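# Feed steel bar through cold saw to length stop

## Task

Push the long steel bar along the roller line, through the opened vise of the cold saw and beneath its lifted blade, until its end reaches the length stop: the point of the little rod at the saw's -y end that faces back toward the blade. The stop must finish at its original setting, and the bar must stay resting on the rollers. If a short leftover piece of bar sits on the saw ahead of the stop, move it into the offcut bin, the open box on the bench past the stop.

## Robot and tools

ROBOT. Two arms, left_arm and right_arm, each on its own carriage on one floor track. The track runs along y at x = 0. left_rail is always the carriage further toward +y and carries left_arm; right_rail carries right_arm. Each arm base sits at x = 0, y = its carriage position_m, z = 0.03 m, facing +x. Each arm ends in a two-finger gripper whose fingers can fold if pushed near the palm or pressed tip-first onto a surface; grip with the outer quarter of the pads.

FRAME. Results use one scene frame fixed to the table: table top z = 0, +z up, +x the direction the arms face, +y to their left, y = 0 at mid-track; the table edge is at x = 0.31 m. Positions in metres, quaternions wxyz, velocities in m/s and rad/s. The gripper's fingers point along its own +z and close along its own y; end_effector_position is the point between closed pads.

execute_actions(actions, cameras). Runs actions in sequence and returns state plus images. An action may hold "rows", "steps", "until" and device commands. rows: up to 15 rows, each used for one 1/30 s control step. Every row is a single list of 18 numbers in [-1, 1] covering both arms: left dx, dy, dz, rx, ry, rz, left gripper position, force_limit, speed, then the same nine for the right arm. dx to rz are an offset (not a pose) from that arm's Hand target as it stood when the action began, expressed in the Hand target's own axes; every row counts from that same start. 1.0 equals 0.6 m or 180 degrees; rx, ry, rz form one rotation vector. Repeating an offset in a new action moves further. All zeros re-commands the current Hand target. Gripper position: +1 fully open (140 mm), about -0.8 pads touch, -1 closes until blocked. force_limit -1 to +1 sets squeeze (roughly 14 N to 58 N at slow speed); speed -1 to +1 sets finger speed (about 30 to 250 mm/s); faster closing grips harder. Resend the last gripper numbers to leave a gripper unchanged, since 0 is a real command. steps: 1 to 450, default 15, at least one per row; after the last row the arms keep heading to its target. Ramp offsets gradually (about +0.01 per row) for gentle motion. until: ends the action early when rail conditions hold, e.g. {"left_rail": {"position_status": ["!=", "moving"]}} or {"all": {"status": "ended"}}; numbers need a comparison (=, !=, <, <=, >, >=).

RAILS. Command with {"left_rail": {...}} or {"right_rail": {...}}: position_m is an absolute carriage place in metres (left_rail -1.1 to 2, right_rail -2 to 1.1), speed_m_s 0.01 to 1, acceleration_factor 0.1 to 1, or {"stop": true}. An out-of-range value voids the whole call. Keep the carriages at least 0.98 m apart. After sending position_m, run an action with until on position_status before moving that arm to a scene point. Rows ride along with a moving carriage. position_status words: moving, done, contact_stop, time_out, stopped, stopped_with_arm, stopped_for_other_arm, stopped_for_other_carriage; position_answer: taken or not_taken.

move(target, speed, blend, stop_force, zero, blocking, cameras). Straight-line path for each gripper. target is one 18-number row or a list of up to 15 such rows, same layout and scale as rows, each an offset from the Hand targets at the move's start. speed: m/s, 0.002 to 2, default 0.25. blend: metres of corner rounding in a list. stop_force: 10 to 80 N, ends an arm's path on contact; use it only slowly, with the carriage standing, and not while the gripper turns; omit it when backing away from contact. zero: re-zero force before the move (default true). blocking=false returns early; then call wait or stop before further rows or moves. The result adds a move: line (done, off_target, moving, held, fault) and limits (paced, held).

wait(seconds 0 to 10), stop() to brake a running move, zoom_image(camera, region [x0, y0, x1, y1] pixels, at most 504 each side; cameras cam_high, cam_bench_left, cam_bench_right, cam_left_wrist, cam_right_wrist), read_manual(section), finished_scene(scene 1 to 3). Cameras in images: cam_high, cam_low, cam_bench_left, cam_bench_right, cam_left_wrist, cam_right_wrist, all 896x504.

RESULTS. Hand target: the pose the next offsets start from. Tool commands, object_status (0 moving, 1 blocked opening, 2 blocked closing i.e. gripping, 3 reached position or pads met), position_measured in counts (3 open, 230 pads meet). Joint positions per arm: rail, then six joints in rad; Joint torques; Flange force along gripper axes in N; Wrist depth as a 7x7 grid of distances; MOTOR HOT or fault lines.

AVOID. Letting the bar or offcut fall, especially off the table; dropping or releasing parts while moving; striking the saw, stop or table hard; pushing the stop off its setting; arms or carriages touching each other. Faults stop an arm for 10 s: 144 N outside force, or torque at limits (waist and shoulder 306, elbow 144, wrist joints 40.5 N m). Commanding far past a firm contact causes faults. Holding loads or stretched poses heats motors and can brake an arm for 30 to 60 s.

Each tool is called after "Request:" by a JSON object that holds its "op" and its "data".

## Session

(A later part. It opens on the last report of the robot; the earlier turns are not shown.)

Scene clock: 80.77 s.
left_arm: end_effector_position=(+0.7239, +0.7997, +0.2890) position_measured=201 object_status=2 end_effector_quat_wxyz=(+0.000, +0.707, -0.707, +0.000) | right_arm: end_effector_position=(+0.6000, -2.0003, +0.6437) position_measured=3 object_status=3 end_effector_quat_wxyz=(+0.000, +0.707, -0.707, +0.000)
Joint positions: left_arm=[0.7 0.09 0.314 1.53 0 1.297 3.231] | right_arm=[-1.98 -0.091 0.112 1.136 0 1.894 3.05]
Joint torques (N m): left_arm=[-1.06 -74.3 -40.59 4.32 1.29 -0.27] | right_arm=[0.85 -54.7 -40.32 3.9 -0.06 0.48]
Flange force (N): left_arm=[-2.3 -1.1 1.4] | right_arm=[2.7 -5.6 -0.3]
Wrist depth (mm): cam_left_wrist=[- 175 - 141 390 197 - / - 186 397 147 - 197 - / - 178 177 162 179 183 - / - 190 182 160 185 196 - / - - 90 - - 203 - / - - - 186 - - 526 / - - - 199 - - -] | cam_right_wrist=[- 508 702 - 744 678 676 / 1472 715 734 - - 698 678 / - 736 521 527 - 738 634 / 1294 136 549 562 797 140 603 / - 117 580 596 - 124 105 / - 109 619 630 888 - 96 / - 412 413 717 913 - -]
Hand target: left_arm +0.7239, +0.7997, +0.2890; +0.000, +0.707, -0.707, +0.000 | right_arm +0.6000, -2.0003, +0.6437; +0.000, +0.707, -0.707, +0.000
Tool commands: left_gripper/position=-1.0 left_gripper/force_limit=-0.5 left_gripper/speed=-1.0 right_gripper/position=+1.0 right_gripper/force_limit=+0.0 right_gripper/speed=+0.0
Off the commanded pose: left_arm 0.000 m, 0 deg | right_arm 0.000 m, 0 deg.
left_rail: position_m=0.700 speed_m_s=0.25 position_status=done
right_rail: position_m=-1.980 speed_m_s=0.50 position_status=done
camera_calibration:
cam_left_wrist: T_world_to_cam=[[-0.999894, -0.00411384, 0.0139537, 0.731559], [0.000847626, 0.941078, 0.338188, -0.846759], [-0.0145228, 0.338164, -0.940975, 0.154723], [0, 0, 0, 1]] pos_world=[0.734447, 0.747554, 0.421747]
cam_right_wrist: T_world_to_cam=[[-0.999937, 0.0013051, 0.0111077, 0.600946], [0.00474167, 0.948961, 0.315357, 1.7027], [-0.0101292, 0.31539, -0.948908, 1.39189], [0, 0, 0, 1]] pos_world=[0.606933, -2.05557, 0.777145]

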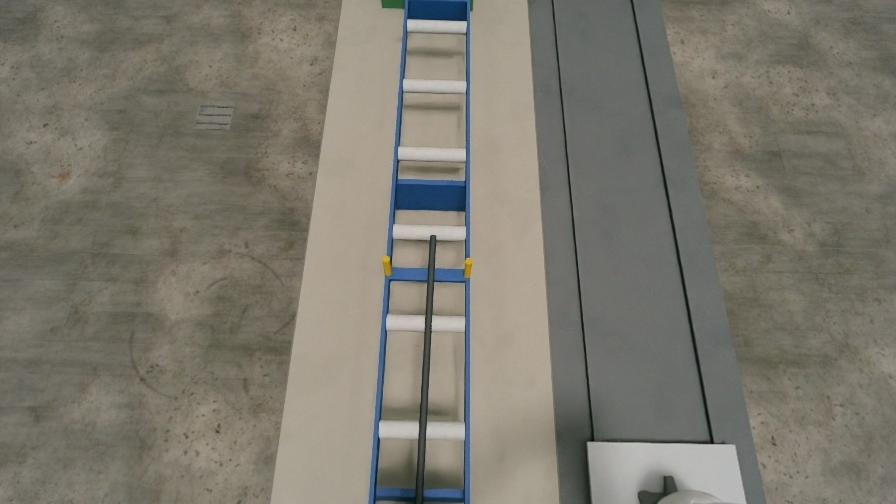

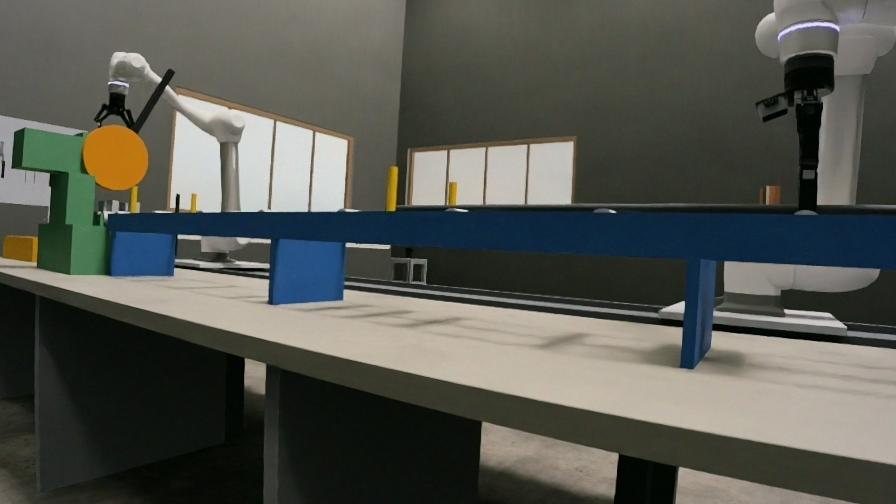

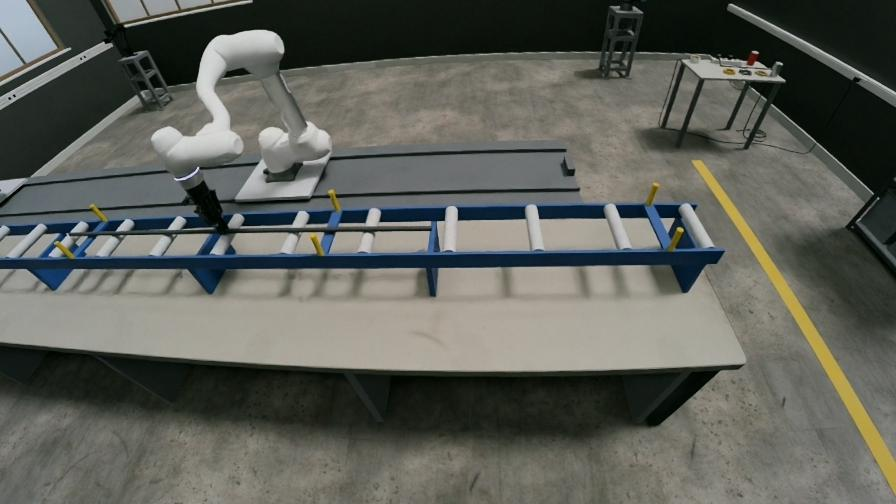

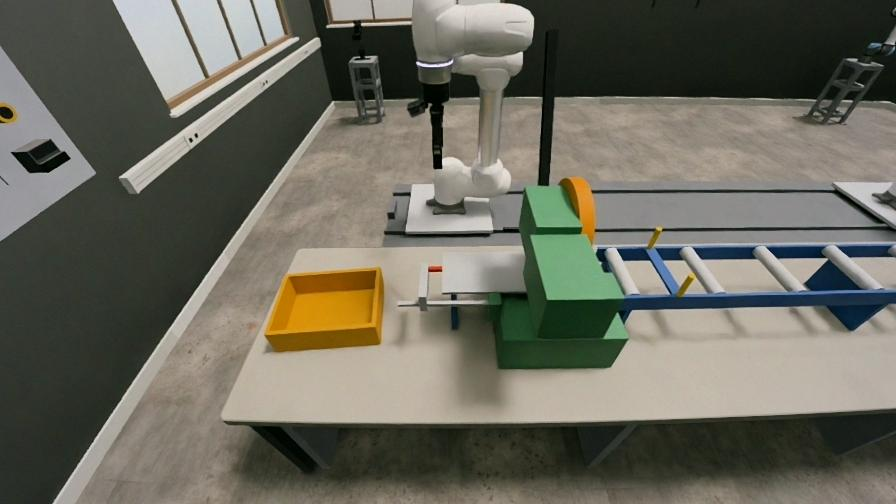

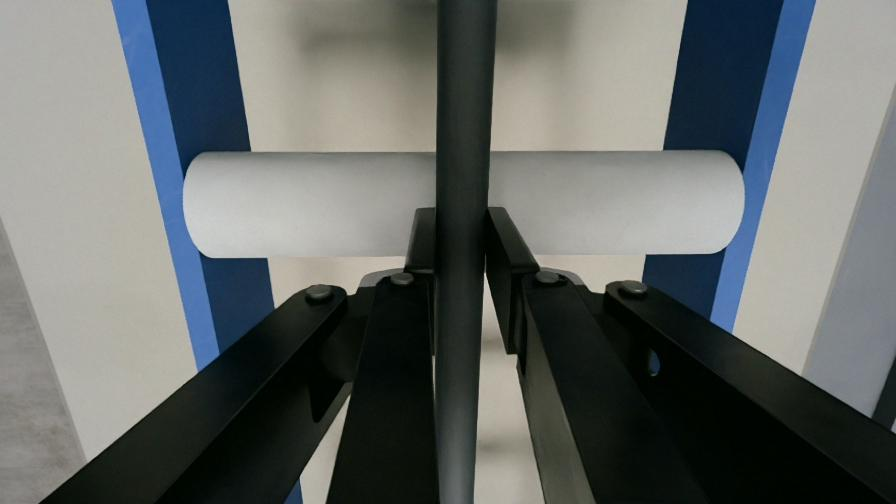

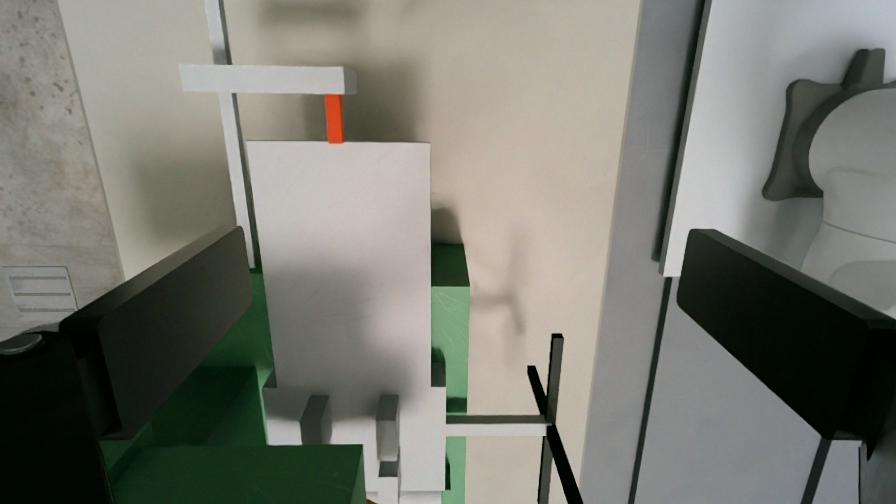

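Request:
{"op": "move", "data": {"target": [0,0.015,0,0,0,-0.0078,-1,-0.5,-1,0,0,0,0,0,0,1,0,0], "speed": 0.05, "cameras": ["cam_high"]}}

Request:
{"op": "execute_actions", "data": {"actions": [{"left_rail":{"position_m":-0.5},"steps":400,"until":{"left_rail":{"position_status":["!=","moving"]}}}], "cameras": ["cam_high","cam_bench_right","cam_right_wrist","cam_left_wrist"]}}

Request:
{"op": "zoom_image", "data": {"camera": "cam_high", "region": [360, 0, 520, 120]}}

Scene clock: 97.10 s.
left_arm: end_effector_position=(+0.7149, +0.7997, +0.2890) position_measured=201 object_status=2 end_effector_quat_wxyz=(+0.000, +0.716, -0.698, +0.000) | right_arm: end_effector_position=(+0.6000, -2.0003, +0.6437) position_measured=3 object_status=3 end_effector_quat_wxyz=(+0.000, +0.707, -0.707, +0.000)
Joint positions: left_arm=[0.7 0.091 0.3 1.548 0 1.293 3.208] | right_arm=[-1.98 -0.091 0.112 1.136 0 1.894 3.05]
Joint torques (N m): left_arm=[0.76 -71.53 -30.09 4.54 6.67 -0.73] | right_arm=[0.52 -54.54 -40.46 3.89 -0.04 0.45]
Flange force (N): left_arm=[-2.0 -18.2 -3.6] | right_arm=[1.6 -3.7 -0.2]
Wrist depth (mm): cam_left_wrist=[- 186 - 141 - 187 - / - 200 - 147 - 186 - / - 176 177 177 180 184 - / - 195 185 146 185 193 - / - 202 90 173 - 211 497 / 1364 - - 186 - - - / - - - 199 - - -] | cam_right_wrist=[1356 - - - 710 694 681 / - - 463 738 - 700 676 / 1533 - 522 529 - 740 641 / 1542 126 552 549 - 140 603 / - 117 581 602 - 124 105 / - 109 610 628 - - 96 / - 413 411 641 - - -]
Hand target: left_arm +0.7149, +0.7997, +0.2890; +0.000, +0.716, -0.698, +0.000 | right_arm +0.6000, -2.0003, +0.6437; +0.000, +0.707, -0.707, +0.000
Off the commanded pose: left_arm 0.000 m, 0 deg | right_arm 0.000 m, 0 deg.
left_rail: position_m=0.700 speed_m_s=0.25 position_status=done
right_rail: position_m=-1.980 speed_m_s=0.50 position_status=done
move: done
Images, in order (width x height): cam_high 896x504.

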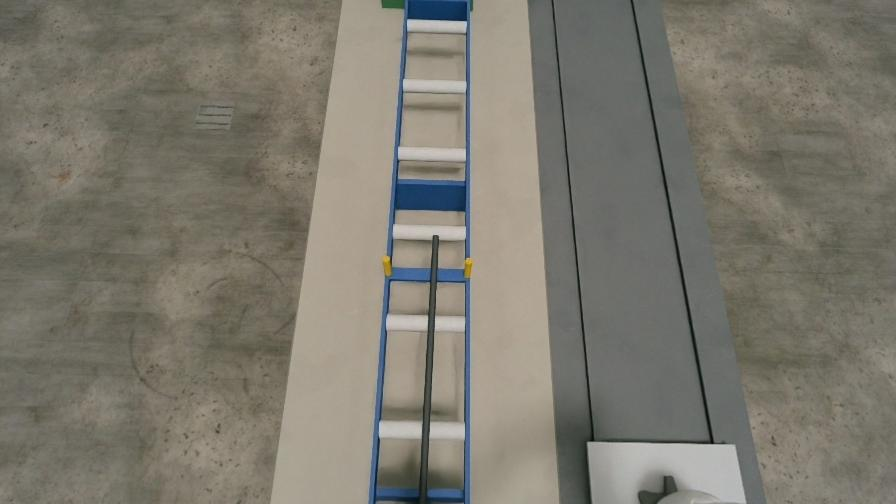

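Scene clock: 102.77 s.
left_arm: end_effector_position=(+0.7149, -0.4003, +0.2889) position_measured=201 object_status=2 end_effector_quat_wxyz=(+0.000, +0.716, -0.698, +0.000) | right_arm: end_effector_position=(+0.6000, -2.0003, +0.6437) position_measured=3 object_status=3 end_effector_quat_wxyz=(+0.000, +0.707, -0.707, +0.000)
Joint positions: left_arm=[-0.5 0.091 0.3 1.549 0 1.293 3.208] | right_arm=[-1.98 -0.091 0.112 1.136 0 1.894 3.05]
Joint torques (N m): left_arm=[-0.56 -72.78 -39.67 4.26 1.93 -0.53] | right_arm=[0.85 -54.65 -40.39 3.91 -0.05 0.46]
Flange force (N): left_arm=[-1.1 -2.7 1.3] | right_arm=[2.2 -3.8 -0.4]
Wrist depth (mm): cam_left_wrist=[- 186 - 141 - 186 - / - 172 175 151 176 177 - / - 173 174 171 175 176 454 / - 216 273 158 282 210 - / - 202 90 173 - - - / - - - 186 - - - / - - - 198 - - -] | cam_right_wrist=[1400 - - - - 681 680 / 1431 717 730 732 - 715 680 / - 764 525 534 790 744 634 / 1533 126 547 526 - 141 606 / - 117 577 577 - 124 105 / - 567 612 613 901 - 96 / - 409 411 628 736 - -]
Hand target: left_arm +0.7149, -0.4003, +0.2890; +0.000, +0.716, -0.698, +0.000 | right_arm +0.6000, -2.0003, +0.6437; +0.000, +0.707, -0.707, +0.000
Tool commands: left_gripper/position=-1.0 left_gripper/force_limit=-0.5 left_gripper/speed=-1.0 right_gripper/position=+1.0 right_gripper/force_limit=+0.0 right_gripper/speed=+0.0
Off the commanded pose: left_arm 0.000 m, 0 deg | right_arm 0.000 m, 0 deg.
left_rail: position_m=-0.500 speed_m_s=0.25 position_status=done
right_rail: position_m=-1.980 speed_m_s=0.50 position_status=done
camera_calibration:
cam_left_wrist: T_world_to_cam=[[-0.99949, -0.0287151, 0.0139681, 0.707479], [-0.0223027, 0.940809, 0.338203, 0.29899], [-0.0228529, 0.337719, -0.940969, 0.566169], [0, 0, 0, 1]] pos_world=[0.726725, -0.452183, 0.421747]
cam_right_wrist: T_world_to_cam=[[-0.999937, 0.0013051, 0.0111077, 0.600946], [0.00474167, 0.948961, 0.315357, 1.7027], [-0.0101292, 0.31539, -0.948908, 1.39189], [0, 0, 0, 1]] pos_world=[0.606933, -2.05557, 0.777145]
Images, in order (width x height): cam_high 896x504, cam_bench_right 896x504, cam_left_wrist 896x504, cam_right_wrist 896x504.

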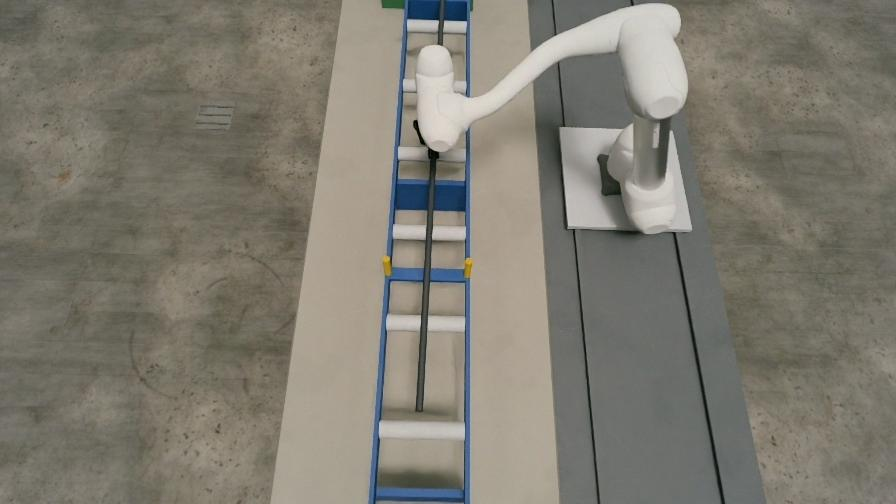

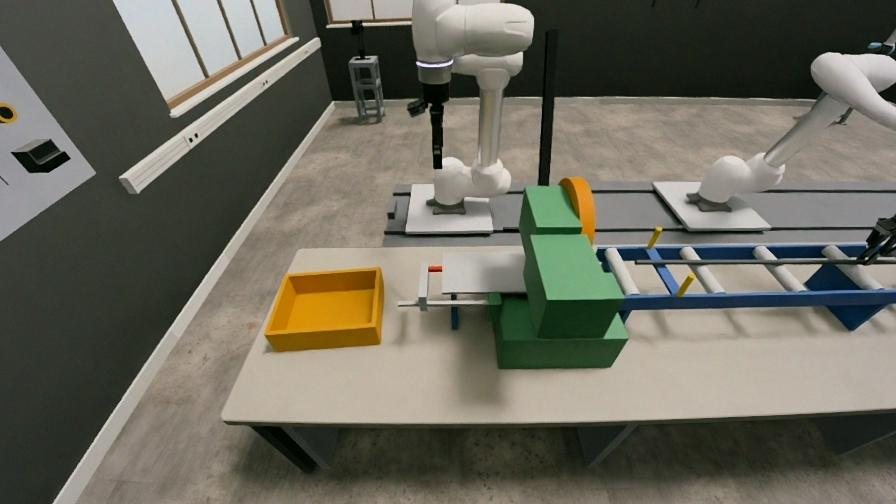

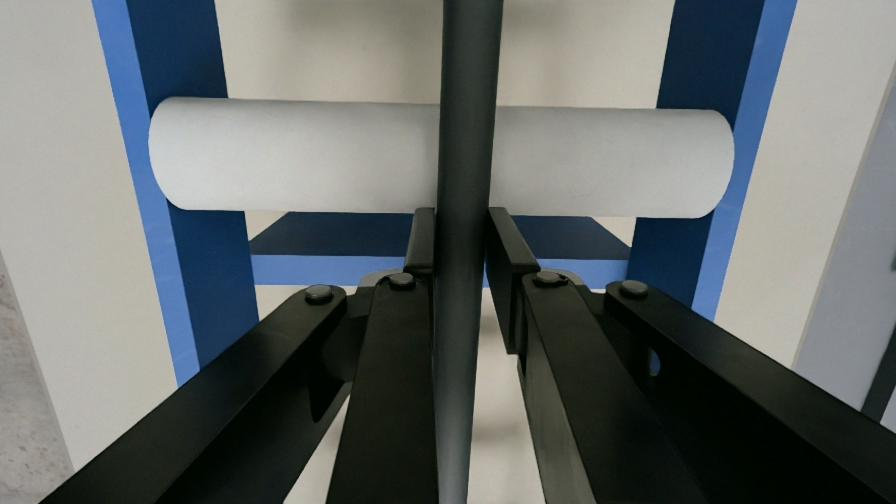

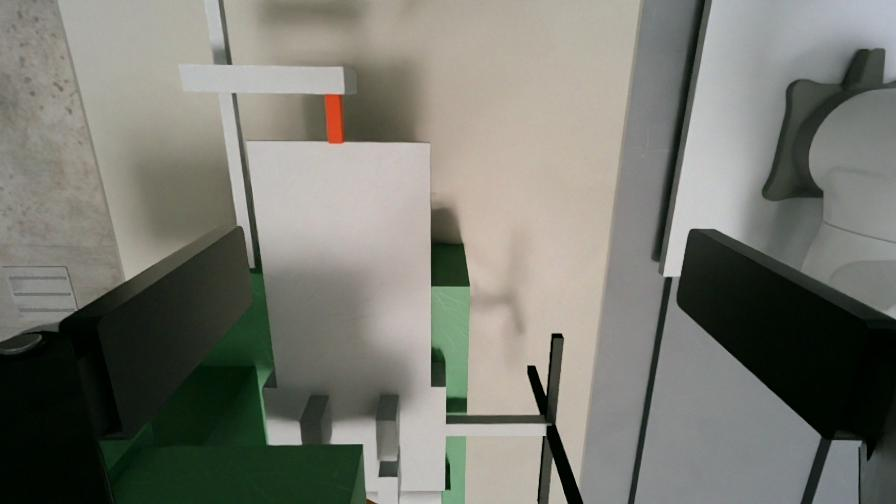

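Scaled by 3.150 from the camera's 896x504 image, which has a finer 1280x720 frame.

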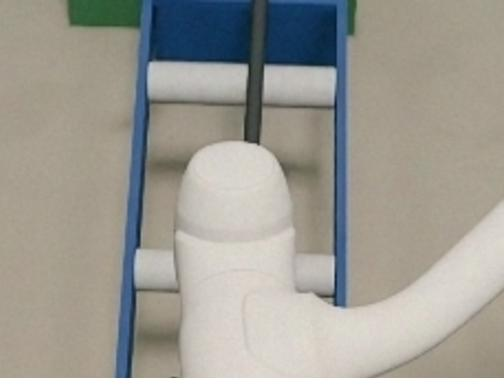

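Request:
{"op": "move", "data": {"target": [0,-0.01,0,0,0,-0.0064,-1,-0.5,-1,0,0,0,0,0,0,1,0,0], "speed": 0.05, "cameras": []}}

Request:
{"op": "execute_actions", "data": {"actions": [{"left_rail":{"position_m":-0.8,"speed_m_s":0.1},"steps":400,"until":{"left_rail":{"position_status":["!=","moving"]}}}], "cameras": ["cam_high","cam_left_wrist","cam_right_wrist"]}}

Request:
{"op": "zoom_image", "data": {"camera": "cam_right_wrist", "region": [260, 360, 460, 504]}}

Scene clock: 114.70 s.
left_arm: end_effector_position=(+0.7208, -0.4002, +0.2890) position_measured=201 object_status=2 end_effector_quat_wxyz=(+0.000, +0.723, -0.691, +0.000) | right_arm: end_effector_position=(+0.6000, -2.0003, +0.6437) position_measured=3 object_status=3 end_effector_quat_wxyz=(+0.000, +0.707, -0.707, +0.000)
Joint positions: left_arm=[-0.5 0.09 0.309 1.536 0 1.296 3.187] | right_arm=[-1.98 -0.091 0.112 1.136 0 1.894 3.05]
Joint torques (N m): left_arm=[-2.96 -68.27 -51.86 3.64 -7.59 -0.77] | right_arm=[0.5 -54.7 -40.49 3.92 -0.07 0.44]
Flange force (N): left_arm=[-2.7 26.4 -1.6] | right_arm=[1.9 -4.7 0.0]
Wrist depth (mm): cam_left_wrist=[- 188 - 145 - 209 173 / - 169 171 152 174 180 411 / - 173 174 171 175 176 458 / 435 209 273 132 288 204 485 / 487 201 90 171 - 205 490 / - - - 186 - - - / - - - - - - -] | cam_right_wrist=[- - - - - 691 681 / - - 474 - - 717 680 / 1480 783 522 538 - 736 638 / 1515 137 550 561 - 141 621 / - 117 581 585 - 123 105 / - 574 610 622 - - 96 / - 412 413 655 659 - -]
Hand target: left_arm +0.7209, -0.4002, +0.2890; +0.000, +0.723, -0.691, +0.000 | right_arm +0.6000, -2.0003, +0.6437; +0.000, +0.707, -0.707, +0.000
Off the commanded pose: left_arm 0.000 m, 0 deg | right_arm 0.000 m, 0 deg.
left_rail: position_m=-0.500 speed_m_s=0.25 position_status=done
right_rail: position_m=-1.980 speed_m_s=0.50 position_status=done
move: done
No camera images: "cameras" was empty.

Scene clock: 118.20 s.
left_arm: end_effector_position=(+0.7209, -0.7002, +0.2890) position_measured=201 object_status=2 end_effector_quat_wxyz=(+0.000, +0.723, -0.691, +0.000) | right_arm: end_effector_position=(+0.6000, -2.0003, +0.6437) position_measured=3 object_status=3 end_effector_quat_wxyz=(+0.000, +0.707, -0.707, +0.000)
Joint positions: left_arm=[-0.8 0.09 0.309 1.536 0 1.296 3.187] | right_arm=[-1.98 -0.091 0.112 1.136 0 1.894 3.05]
Joint torques (N m): left_arm=[-2.79 -71.31 -49.82 3.82 -5.24 -0.75] | right_arm=[0.73 -54.79 -40.47 3.9 -0.05 0.46]
Flange force (N): left_arm=[-3.2 18.8 1.0] | right_arm=[2.1 -4.7 0.0]
Wrist depth (mm): cam_left_wrist=[- 176 - 141 - 198 - / - 167 168 168 173 174 - / - 176 176 170 174 177 - / - 209 - 132 - 206 - / - - 90 174 - 199 518 / - - - 186 - - - / - - - - - - -] | cam_right_wrist=[1348 481 - - - 683 683 / 1370 - 476 - 702 702 685 / 1506 - 525 534 - 742 638 / 1694 126 550 545 831 141 605 / - 117 574 587 - 124 105 / - 541 616 599 672 - 96 / - 397 410 672 634 - -]
Hand target: left_arm +0.7209, -0.7002, +0.2890; +0.000, +0.723, -0.691, +0.000 | right_arm +0.6000, -2.0003, +0.6437; +0.000, +0.707, -0.707, +0.000
Tool commands: left_gripper/position=-1.0 left_gripper/force_limit=-0.5 left_gripper/speed=-1.0 right_gripper/position=+1.0 right_gripper/force_limit=+0.0 right_gripper/speed=+0.0
Off the commanded pose: left_arm 0.000 m, 0 deg | right_arm 0.000 m, 0 deg.
left_rail: position_m=-0.800 speed_m_s=0.10 position_status=done
right_rail: position_m=-1.980 speed_m_s=0.50 position_status=done
camera_calibration:
cam_left_wrist: T_world_to_cam=[[-0.998712, -0.0487613, 0.0140082, 0.690193], [-0.0411602, 0.940182, 0.338178, 0.594434], [-0.0296602, 0.337166, -0.940978, 0.672109], [0, 0, 0, 1]] pos_world=[0.733706, -0.751833, 0.421746]
cam_right_wrist: T_world_to_cam=[[-0.999937, 0.0013051, 0.0111077, 0.600946], [0.00474167, 0.948961, 0.315357, 1.7027], [-0.0101292, 0.31539, -0.948908, 1.39189], [0, 0, 0, 1]] pos_world=[0.606933, -2.05557, 0.777145]
Images, in order (width x height): cam_high 896x504, cam_left_wrist 896x504, cam_right_wrist 896x504.

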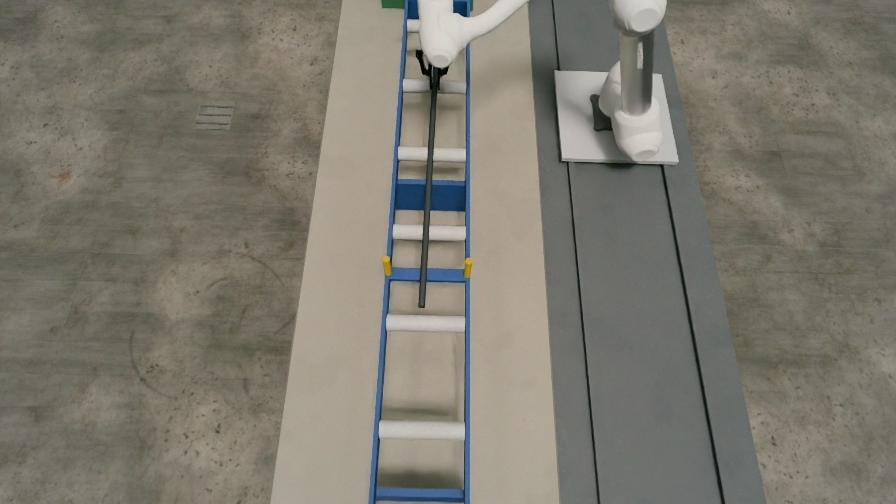

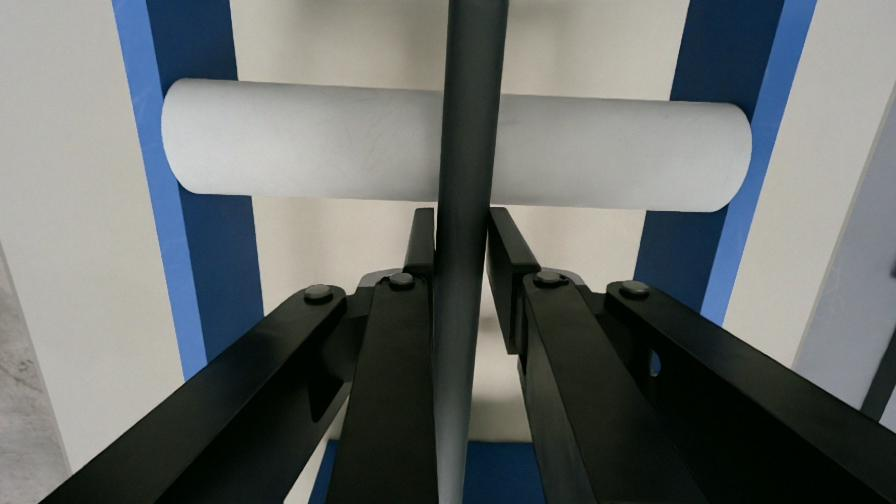

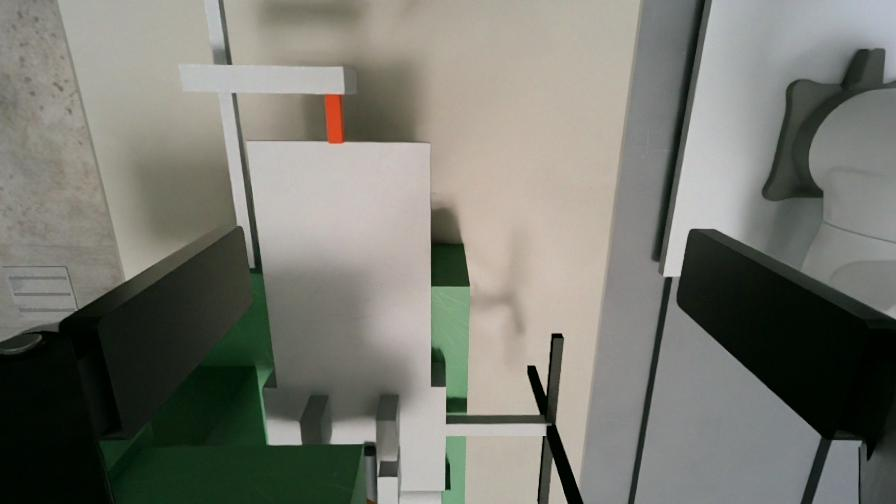

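Scaled by 2.520 from the camera's 896x504 image, which has a finer 1280x720 frame.

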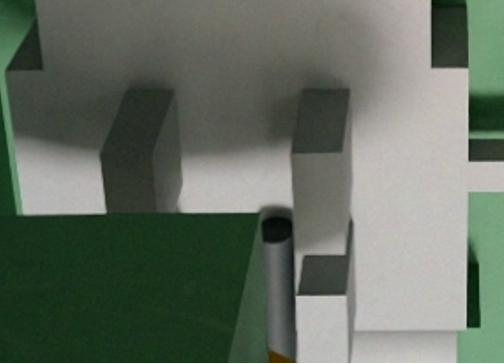

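Request:
{"op": "move", "data": {"target": [0,0,0,0,0,-0.006,-1,-0.5,-1,0,0,0,0,0,0,1,0,0], "speed": 0.05, "cameras": ["cam_right_wrist","cam_high"]}}

Request:
{"op": "zoom_image", "data": {"camera": "cam_right_wrist", "region": [260, 360, 460, 504]}}

Request:
{"op": "zoom_image", "data": {"camera": "cam_high", "region": [340, 40, 520, 340]}}

Scene clock: 127.50 s.
left_arm: end_effector_position=(+0.7209, -0.7002, +0.2889) position_measured=201 object_status=2 end_effector_quat_wxyz=(+0.000, +0.729, -0.684, +0.000) | right_arm: end_effector_position=(+0.6000, -2.0003, +0.6437) position_measured=3 object_status=3 end_effector_quat_wxyz=(+0.000, +0.707, -0.707, +0.000)
Joint positions: left_arm=[-0.8 0.09 0.309 1.536 0 1.296 3.168] | right_arm=[-1.98 -0.091 0.112 1.136 0 1.894 3.05]
Joint torques (N m): left_arm=[-2.35 -69.4 -48.59 3.58 -5.4 -0.98] | right_arm=[0.74 -54.72 -40.47 3.93 -0.03 0.47]
Flange force (N): left_arm=[-3.5 19.1 -1.8] | right_arm=[2.1 -3.8 -0.1]
Wrist depth (mm): cam_left_wrist=[- 174 - - - 199 170 / - 167 168 153 173 176 402 / - 178 172 170 175 176 419 / - 209 - 159 - 205 - / - 201 90 171 - 204 499 / - - - - - - 518 / - - - - - - -] | cam_right_wrist=[1301 683 708 - - 687 678 / 726 540 726 - - 719 672 / 1447 - 520 525 785 744 633 / 1580 126 549 540 - 141 599 / - 117 583 584 907 124 105 / - 103 607 619 904 - 96 / - 411 411 - 968 1030 -]
Hand target: left_arm +0.7209, -0.7002, +0.2890; +0.000, +0.729, -0.684, +0.000 | right_arm +0.6000, -2.0003, +0.6437; +0.000, +0.707, -0.707, +0.000
Off the commanded pose: left_arm 0.000 m, 0 deg | right_arm 0.000 m, 0 deg.
left_rail: position_m=-0.800 speed_m_s=0.10 position_status=done
right_rail: position_m=-1.980 speed_m_s=0.50 position_status=done
move: done
camera_calibration:
cam_right_wrist: T_world_to_cam=[[-0.999937, 0.0013051, 0.0111077, 0.600946], [0.00474167, 0.948961, 0.315357, 1.7027], [-0.0101292, 0.31539, -0.948908, 1.39189], [0, 0, 0, 1]] pos_world=[0.606933, -2.05557, 0.777145]
Images, in order (width x height): cam_high 896x504, cam_right_wrist 896x504.

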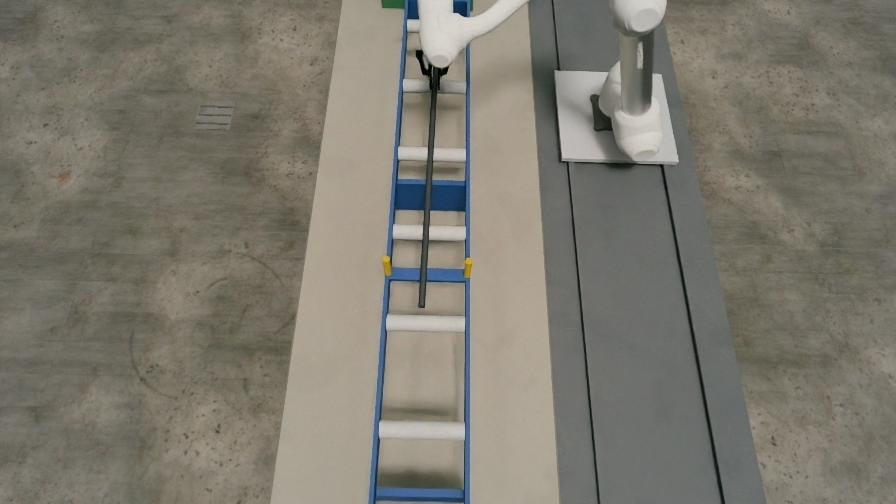

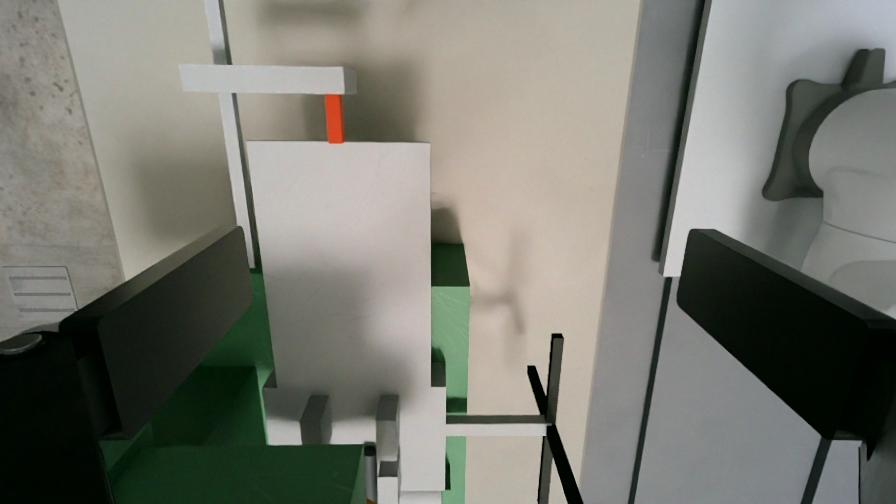

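Scaled by 2.520 from the camera's 896x504 image, which has a finer 1280x720 frame.

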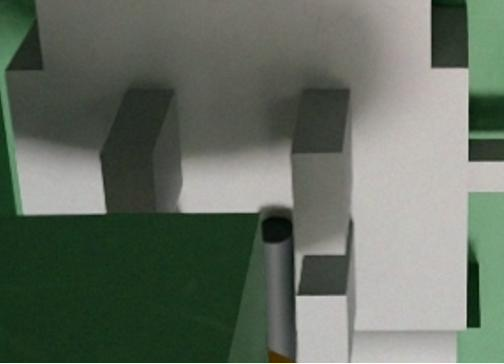

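Scaled by 1.680 from the camera's 896x504 image, which has a finer 1280x720 frame.

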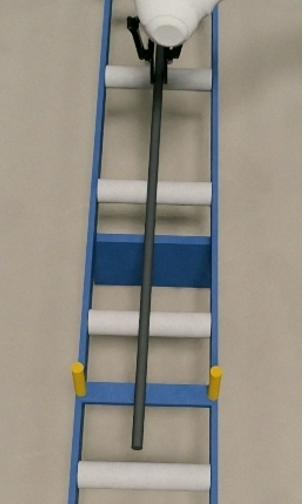

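Request:
{"op": "execute_actions", "data": {"actions": [{"rows":[[0,0,0,0,0,0,-0.98,0.4,-1,0,0,0,0,0,0,1,0,0]],"steps":60}], "cameras": ["cam_right_wrist","cam_left_wrist"]}}

Request:
{"op": "zoom_image", "data": {"camera": "cam_right_wrist", "region": [260, 360, 460, 504]}}

Scene clock: 134.60 s.
left_arm: end_effector_position=(+0.7209, -0.7002, +0.2890) position_measured=201 object_status=2 end_effector_quat_wxyz=(+0.000, +0.729, -0.684, +0.000) | right_arm: end_effector_position=(+0.6000, -2.0003, +0.6437) position_measured=3 object_status=3 end_effector_quat_wxyz=(+0.000, +0.707, -0.707, +0.000)
Joint positions: left_arm=[-0.8 0.09 0.309 1.536 0 1.296 3.168] | right_arm=[-1.98 -0.091 0.112 1.136 0 1.894 3.05]
Joint torques (N m): left_arm=[-2.09 -68.91 -48.36 3.55 -5.64 -1.24] | right_arm=[0.64 -54.64 -40.43 3.88 -0.07 0.5]
Flange force (N): left_arm=[-3.8 19.3 -2.8] | right_arm=[1.9 -3.7 -0.4]
Wrist depth (mm): cam_left_wrist=[- 174 - - - 199 - / 383 166 169 153 173 177 - / - 177 172 170 176 177 - / 439 210 - 159 - 205 - / - 202 90 - - 201 - / 1297 - - - - - - / - - - - - - -] | cam_right_wrist=[1341 700 - - 662 681 678 / 1370 - 446 - - 721 681 / 1497 - 523 527 - 753 639 / 1524 126 550 553 - 141 607 / - 117 576 589 - 124 105 / - 552 612 612 710 - 100 / - 398 411 646 - - -]
Hand target: left_arm +0.7209, -0.7002, +0.2890; +0.000, +0.729, -0.684, +0.000 | right_arm +0.6000, -2.0003, +0.6437; +0.000, +0.707, -0.707, +0.000
Off the commanded pose: left_arm 0.000 m, 0 deg | right_arm 0.000 m, 0 deg.
left_rail: position_m=-0.800 speed_m_s=0.10 position_status=done
right_rail: position_m=-1.980 speed_m_s=0.50 position_status=done
camera_calibration:
cam_left_wrist: T_world_to_cam=[[-0.997615, -0.0676019, 0.0139513, 0.676242], [-0.0589182, 0.93925, 0.338139, 0.606604], [-0.0359626, 0.336511, -0.940993, 0.676198], [0, 0, 0, 1]] pos_world=[0.734687, -0.751586, 0.421746]
cam_right_wrist: T_world_to_cam=[[-0.999937, 0.0013051, 0.0111077, 0.600946], [0.00474167, 0.948961, 0.315357, 1.7027], [-0.0101292, 0.31539, -0.948908, 1.39189], [0, 0, 0, 1]] pos_world=[0.606933, -2.05557, 0.777145]
Images, in order (width x height): cam_left_wrist 896x504, cam_right_wrist 896x504.

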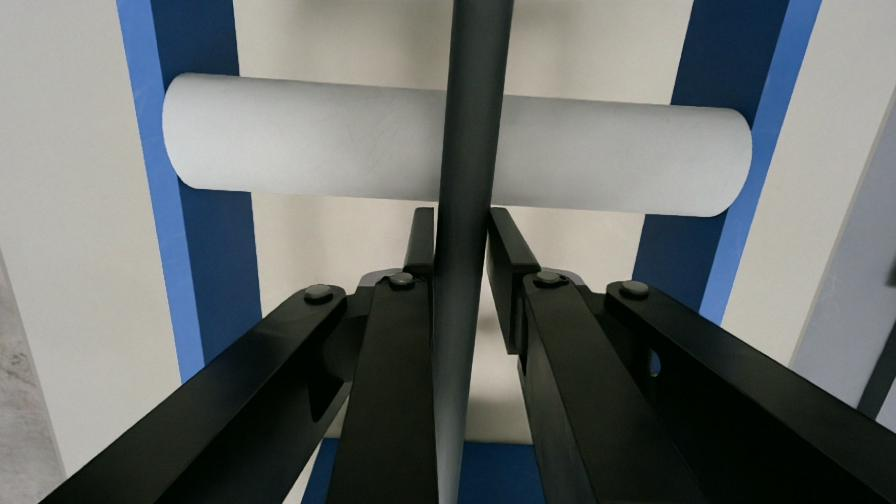

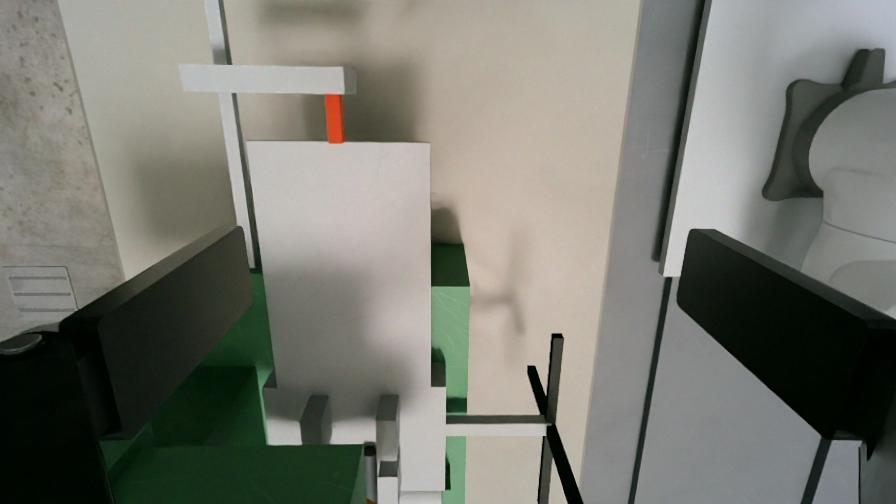

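Scaled by 2.520 from the camera's 896x504 image, which has a finer 1280x720 frame.

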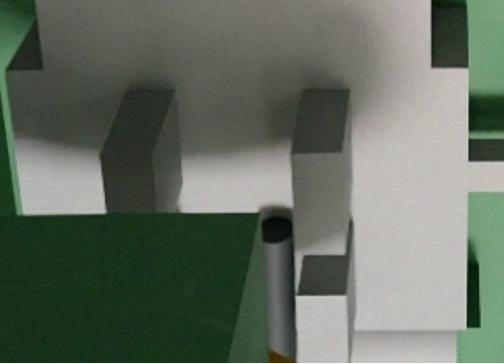

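Request:
{"op": "move", "data": {"target": [0,-0.02,0,0,0,-0.006,-0.98,0.4,-1,0,0,0,0,0,0,1,0,0], "speed": 0.05, "cameras": ["cam_right_wrist","cam_high","cam_left_wrist"]}}

Request:
{"op": "zoom_image", "data": {"camera": "cam_right_wrist", "region": [260, 360, 460, 504]}}

Request:
{"op": "zoom_image", "data": {"camera": "cam_high", "region": [340, 40, 520, 340]}}

Scene clock: 141.97 s.
left_arm: end_effector_position=(+0.7328, -0.6994, +0.2890) position_measured=201 object_status=2 end_effector_quat_wxyz=(+0.000, +0.736, -0.677, +0.000) | right_arm: end_effector_position=(+0.6000, -2.0003, +0.6437) position_measured=3 object_status=3 end_effector_quat_wxyz=(+0.000, +0.707, -0.707, +0.000)
Joint positions: left_arm=[-0.8 0.09 0.328 1.511 0 1.303 3.149] | right_arm=[-1.98 -0.091 0.112 1.136 0 1.894 3.05]
Joint torques (N m): left_arm=[-2.36 -76.69 -54.1 3.62 -6.22 -1.21] | right_arm=[0.64 -54.53 -40.4 3.89 -0.04 0.47]
Flange force (N): left_arm=[-3.7 21.8 6.1] | right_arm=[2.0 -4.0 -0.4]
Wrist depth (mm): cam_left_wrist=[383 175 377 - - 209 175 / 389 166 168 153 172 180 173 / - 181 173 169 176 176 189 / - 200 - 131 - 222 471 / 475 - 90 171 - 205 508 / - - - - - - 519 / - - - - - - -] | cam_right_wrist=[1301 500 687 - - 681 687 / 1497 710 721 - - 698 680 / 1439 - 519 539 - 738 633 / 1515 126 552 572 - 141 602 / - 117 580 584 - 124 105 / - 577 609 605 603 - 96 / - 409 409 655 676 947 -]
Hand target: left_arm +0.7328, -0.6994, +0.2890; +0.000, +0.736, -0.677, +0.000 | right_arm +0.6000, -2.0003, +0.6437; +0.000, +0.707, -0.707, +0.000
Off the commanded pose: left_arm 0.000 m, 0 deg | right_arm 0.000 m, 0 deg.
left_rail: position_m=-0.800 speed_m_s=0.10 position_status=done
right_rail: position_m=-1.980 speed_m_s=0.50 position_status=done
move: done
camera_calibration:
cam_left_wrist: T_world_to_cam=[[-0.996168, -0.086348, 0.0139245, 0.674122], [-0.0765745, 0.937953, 0.338203, 0.618587], [-0.0422637, 0.33584, -0.94097, 0.680512], [0, 0, 0, 1]] pos_world=[0.747668, -0.750539, 0.421747]
cam_right_wrist: T_world_to_cam=[[-0.999937, 0.0013051, 0.0111077, 0.600946], [0.00474167, 0.948961, 0.315357, 1.7027], [-0.0101292, 0.31539, -0.948908, 1.39189], [0, 0, 0, 1]] pos_world=[0.606933, -2.05557, 0.777145]
Images, in order (width x height): cam_high 896x504, cam_left_wrist 896x504, cam_right_wrist 896x504.

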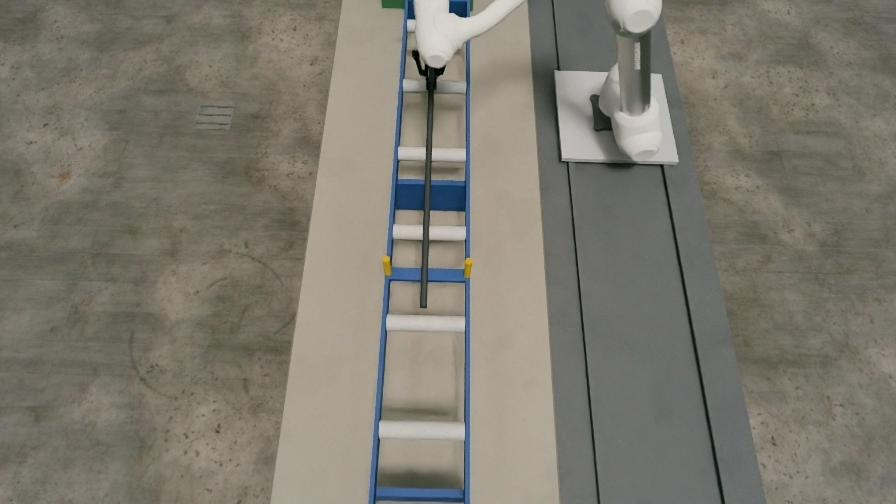

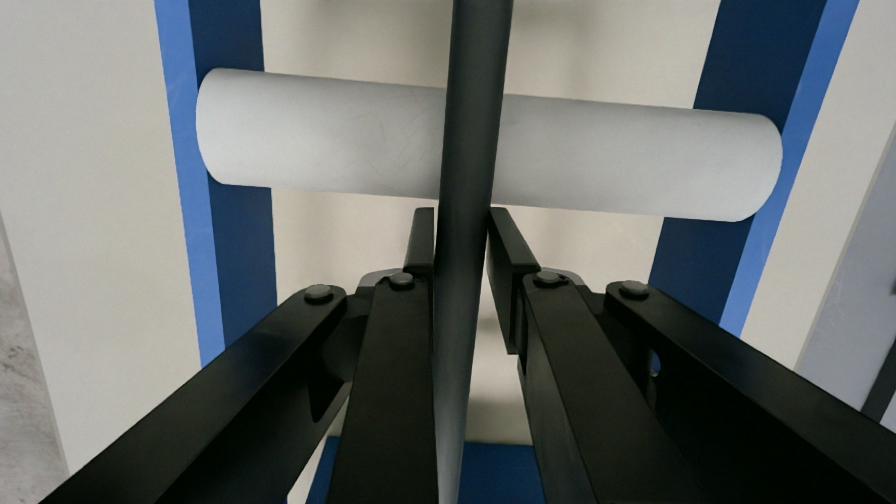

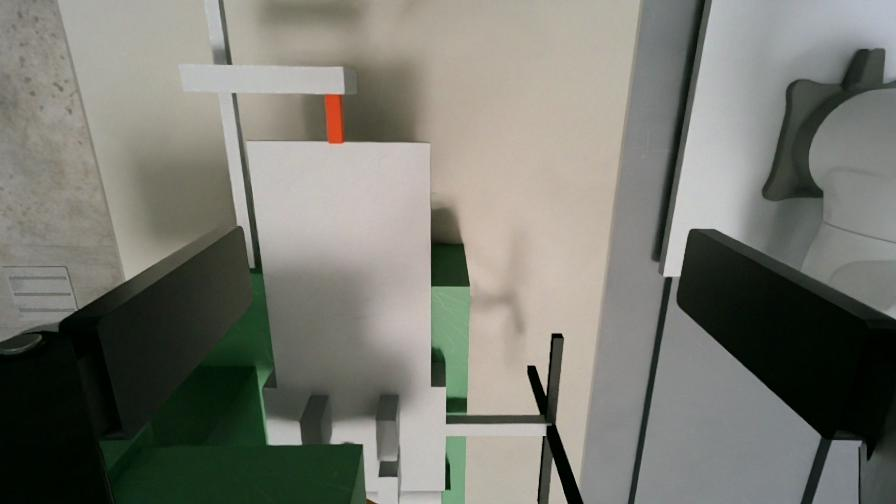

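Scaled by 2.520 from the camera's 896x504 image, which has a finer 1280x720 frame.

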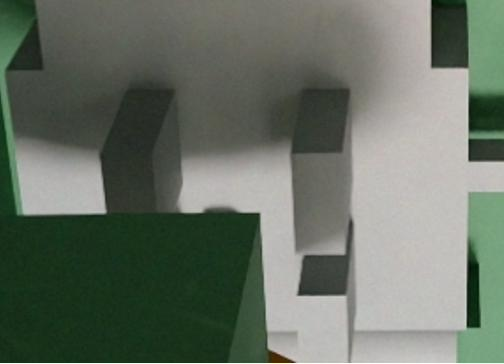

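Scaled by 1.680 from the camera's 896x504 image, which has a finer 1280x720 frame.

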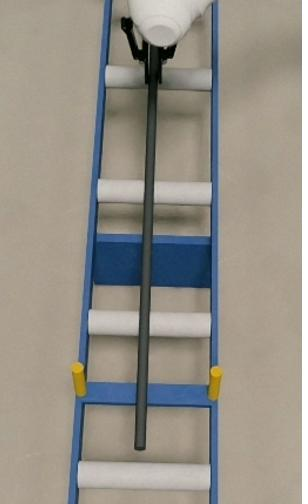

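Request:
{"op": "move", "data": {"target": [0,0.02,0,0,0,0,-0.98,0.4,-1,0,0,0,0,0,0,1,0,0], "speed": 0.05, "cameras": ["cam_right_wrist","cam_high"]}}

Request:
{"op": "zoom_image", "data": {"camera": "cam_right_wrist", "region": [260, 360, 460, 504]}}

Request:
{"op": "zoom_image", "data": {"camera": "cam_high", "region": [340, 40, 520, 340]}}

Scene clock: 148.50 s.
left_arm: end_effector_position=(+0.7209, -0.7005, +0.2890) position_measured=201 object_status=2 end_effector_quat_wxyz=(+0.000, +0.736, -0.677, +0.000) | right_arm: end_effector_position=(+0.6000, -2.0003, +0.6437) position_measured=3 object_status=3 end_effector_quat_wxyz=(+0.000, +0.707, -0.707, +0.000)
Joint positions: left_arm=[-0.8 0.09 0.309 1.536 0 1.296 3.149] | right_arm=[-1.98 -0.091 0.112 1.136 0 1.894 3.05]
Joint torques (N m): left_arm=[0.85 -81.42 -38.29 4.44 5.63 -0.81] | right_arm=[0.68 -54.57 -40.4 3.87 -0.06 0.45]
Flange force (N): left_arm=[-0.9 -15.7 9.1] | right_arm=[1.9 -3.7 -0.1]
Wrist depth (mm): cam_left_wrist=[- 180 379 141 - 203 - / - 166 168 169 174 178 - / - 180 172 170 176 177 - / - 210 - 159 - 206 482 / - 200 90 173 - 203 491 / - - - - - - - / - - - - - - -] | cam_right_wrist=[1341 683 732 744 721 706 683 / 1370 504 468 - - 689 680 / 1415 - 521 530 - 747 631 / 1542 126 547 553 - 140 634 / - 117 577 564 910 124 105 / - 102 610 598 732 - 96 / - 409 592 647 961 1022 -]
Hand target: left_arm +0.7209, -0.7004, +0.2890; +0.000, +0.736, -0.677, +0.000 | right_arm +0.6000, -2.0003, +0.6437; +0.000, +0.707, -0.707, +0.000
Off the commanded pose: left_arm 0.000 m, 0 deg | right_arm 0.000 m, 0 deg.
left_rail: position_m=-0.800 speed_m_s=0.10 position_status=done
right_rail: position_m=-1.980 speed_m_s=0.50 position_status=done
move: done
camera_calibration:
cam_right_wrist: T_world_to_cam=[[-0.999937, 0.0013051, 0.0111077, 0.600946], [0.00474167, 0.948961, 0.315357, 1.7027], [-0.0101292, 0.31539, -0.948908, 1.39189], [0, 0, 0, 1]] pos_world=[0.606933, -2.05557, 0.777145]
Images, in order (width x height): cam_high 896x504, cam_right_wrist 896x504.

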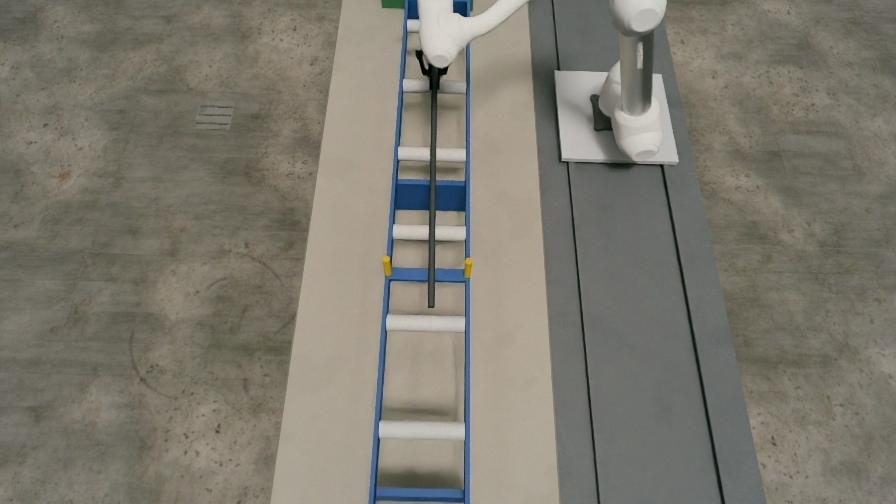

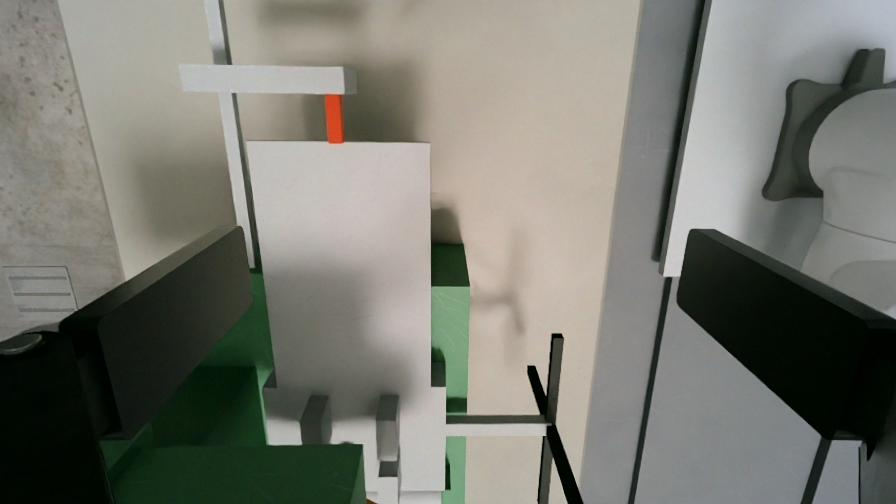

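Scaled by 2.520 from the camera's 896x504 image, which has a finer 1280x720 frame.

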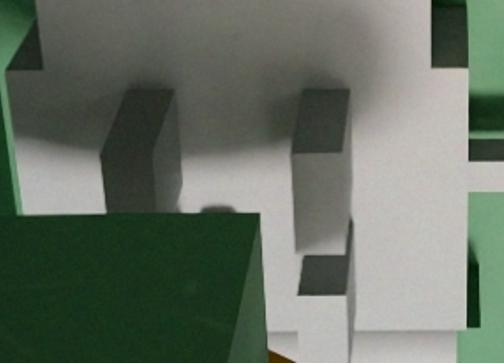

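Scaled by 1.680 from the camera's 896x504 image, which has a finer 1280x720 frame.

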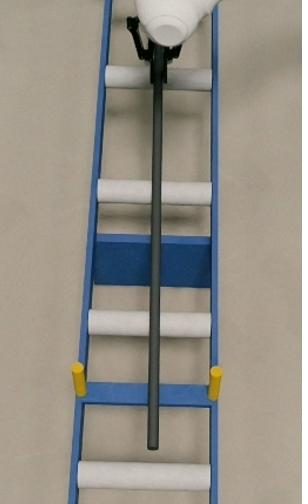

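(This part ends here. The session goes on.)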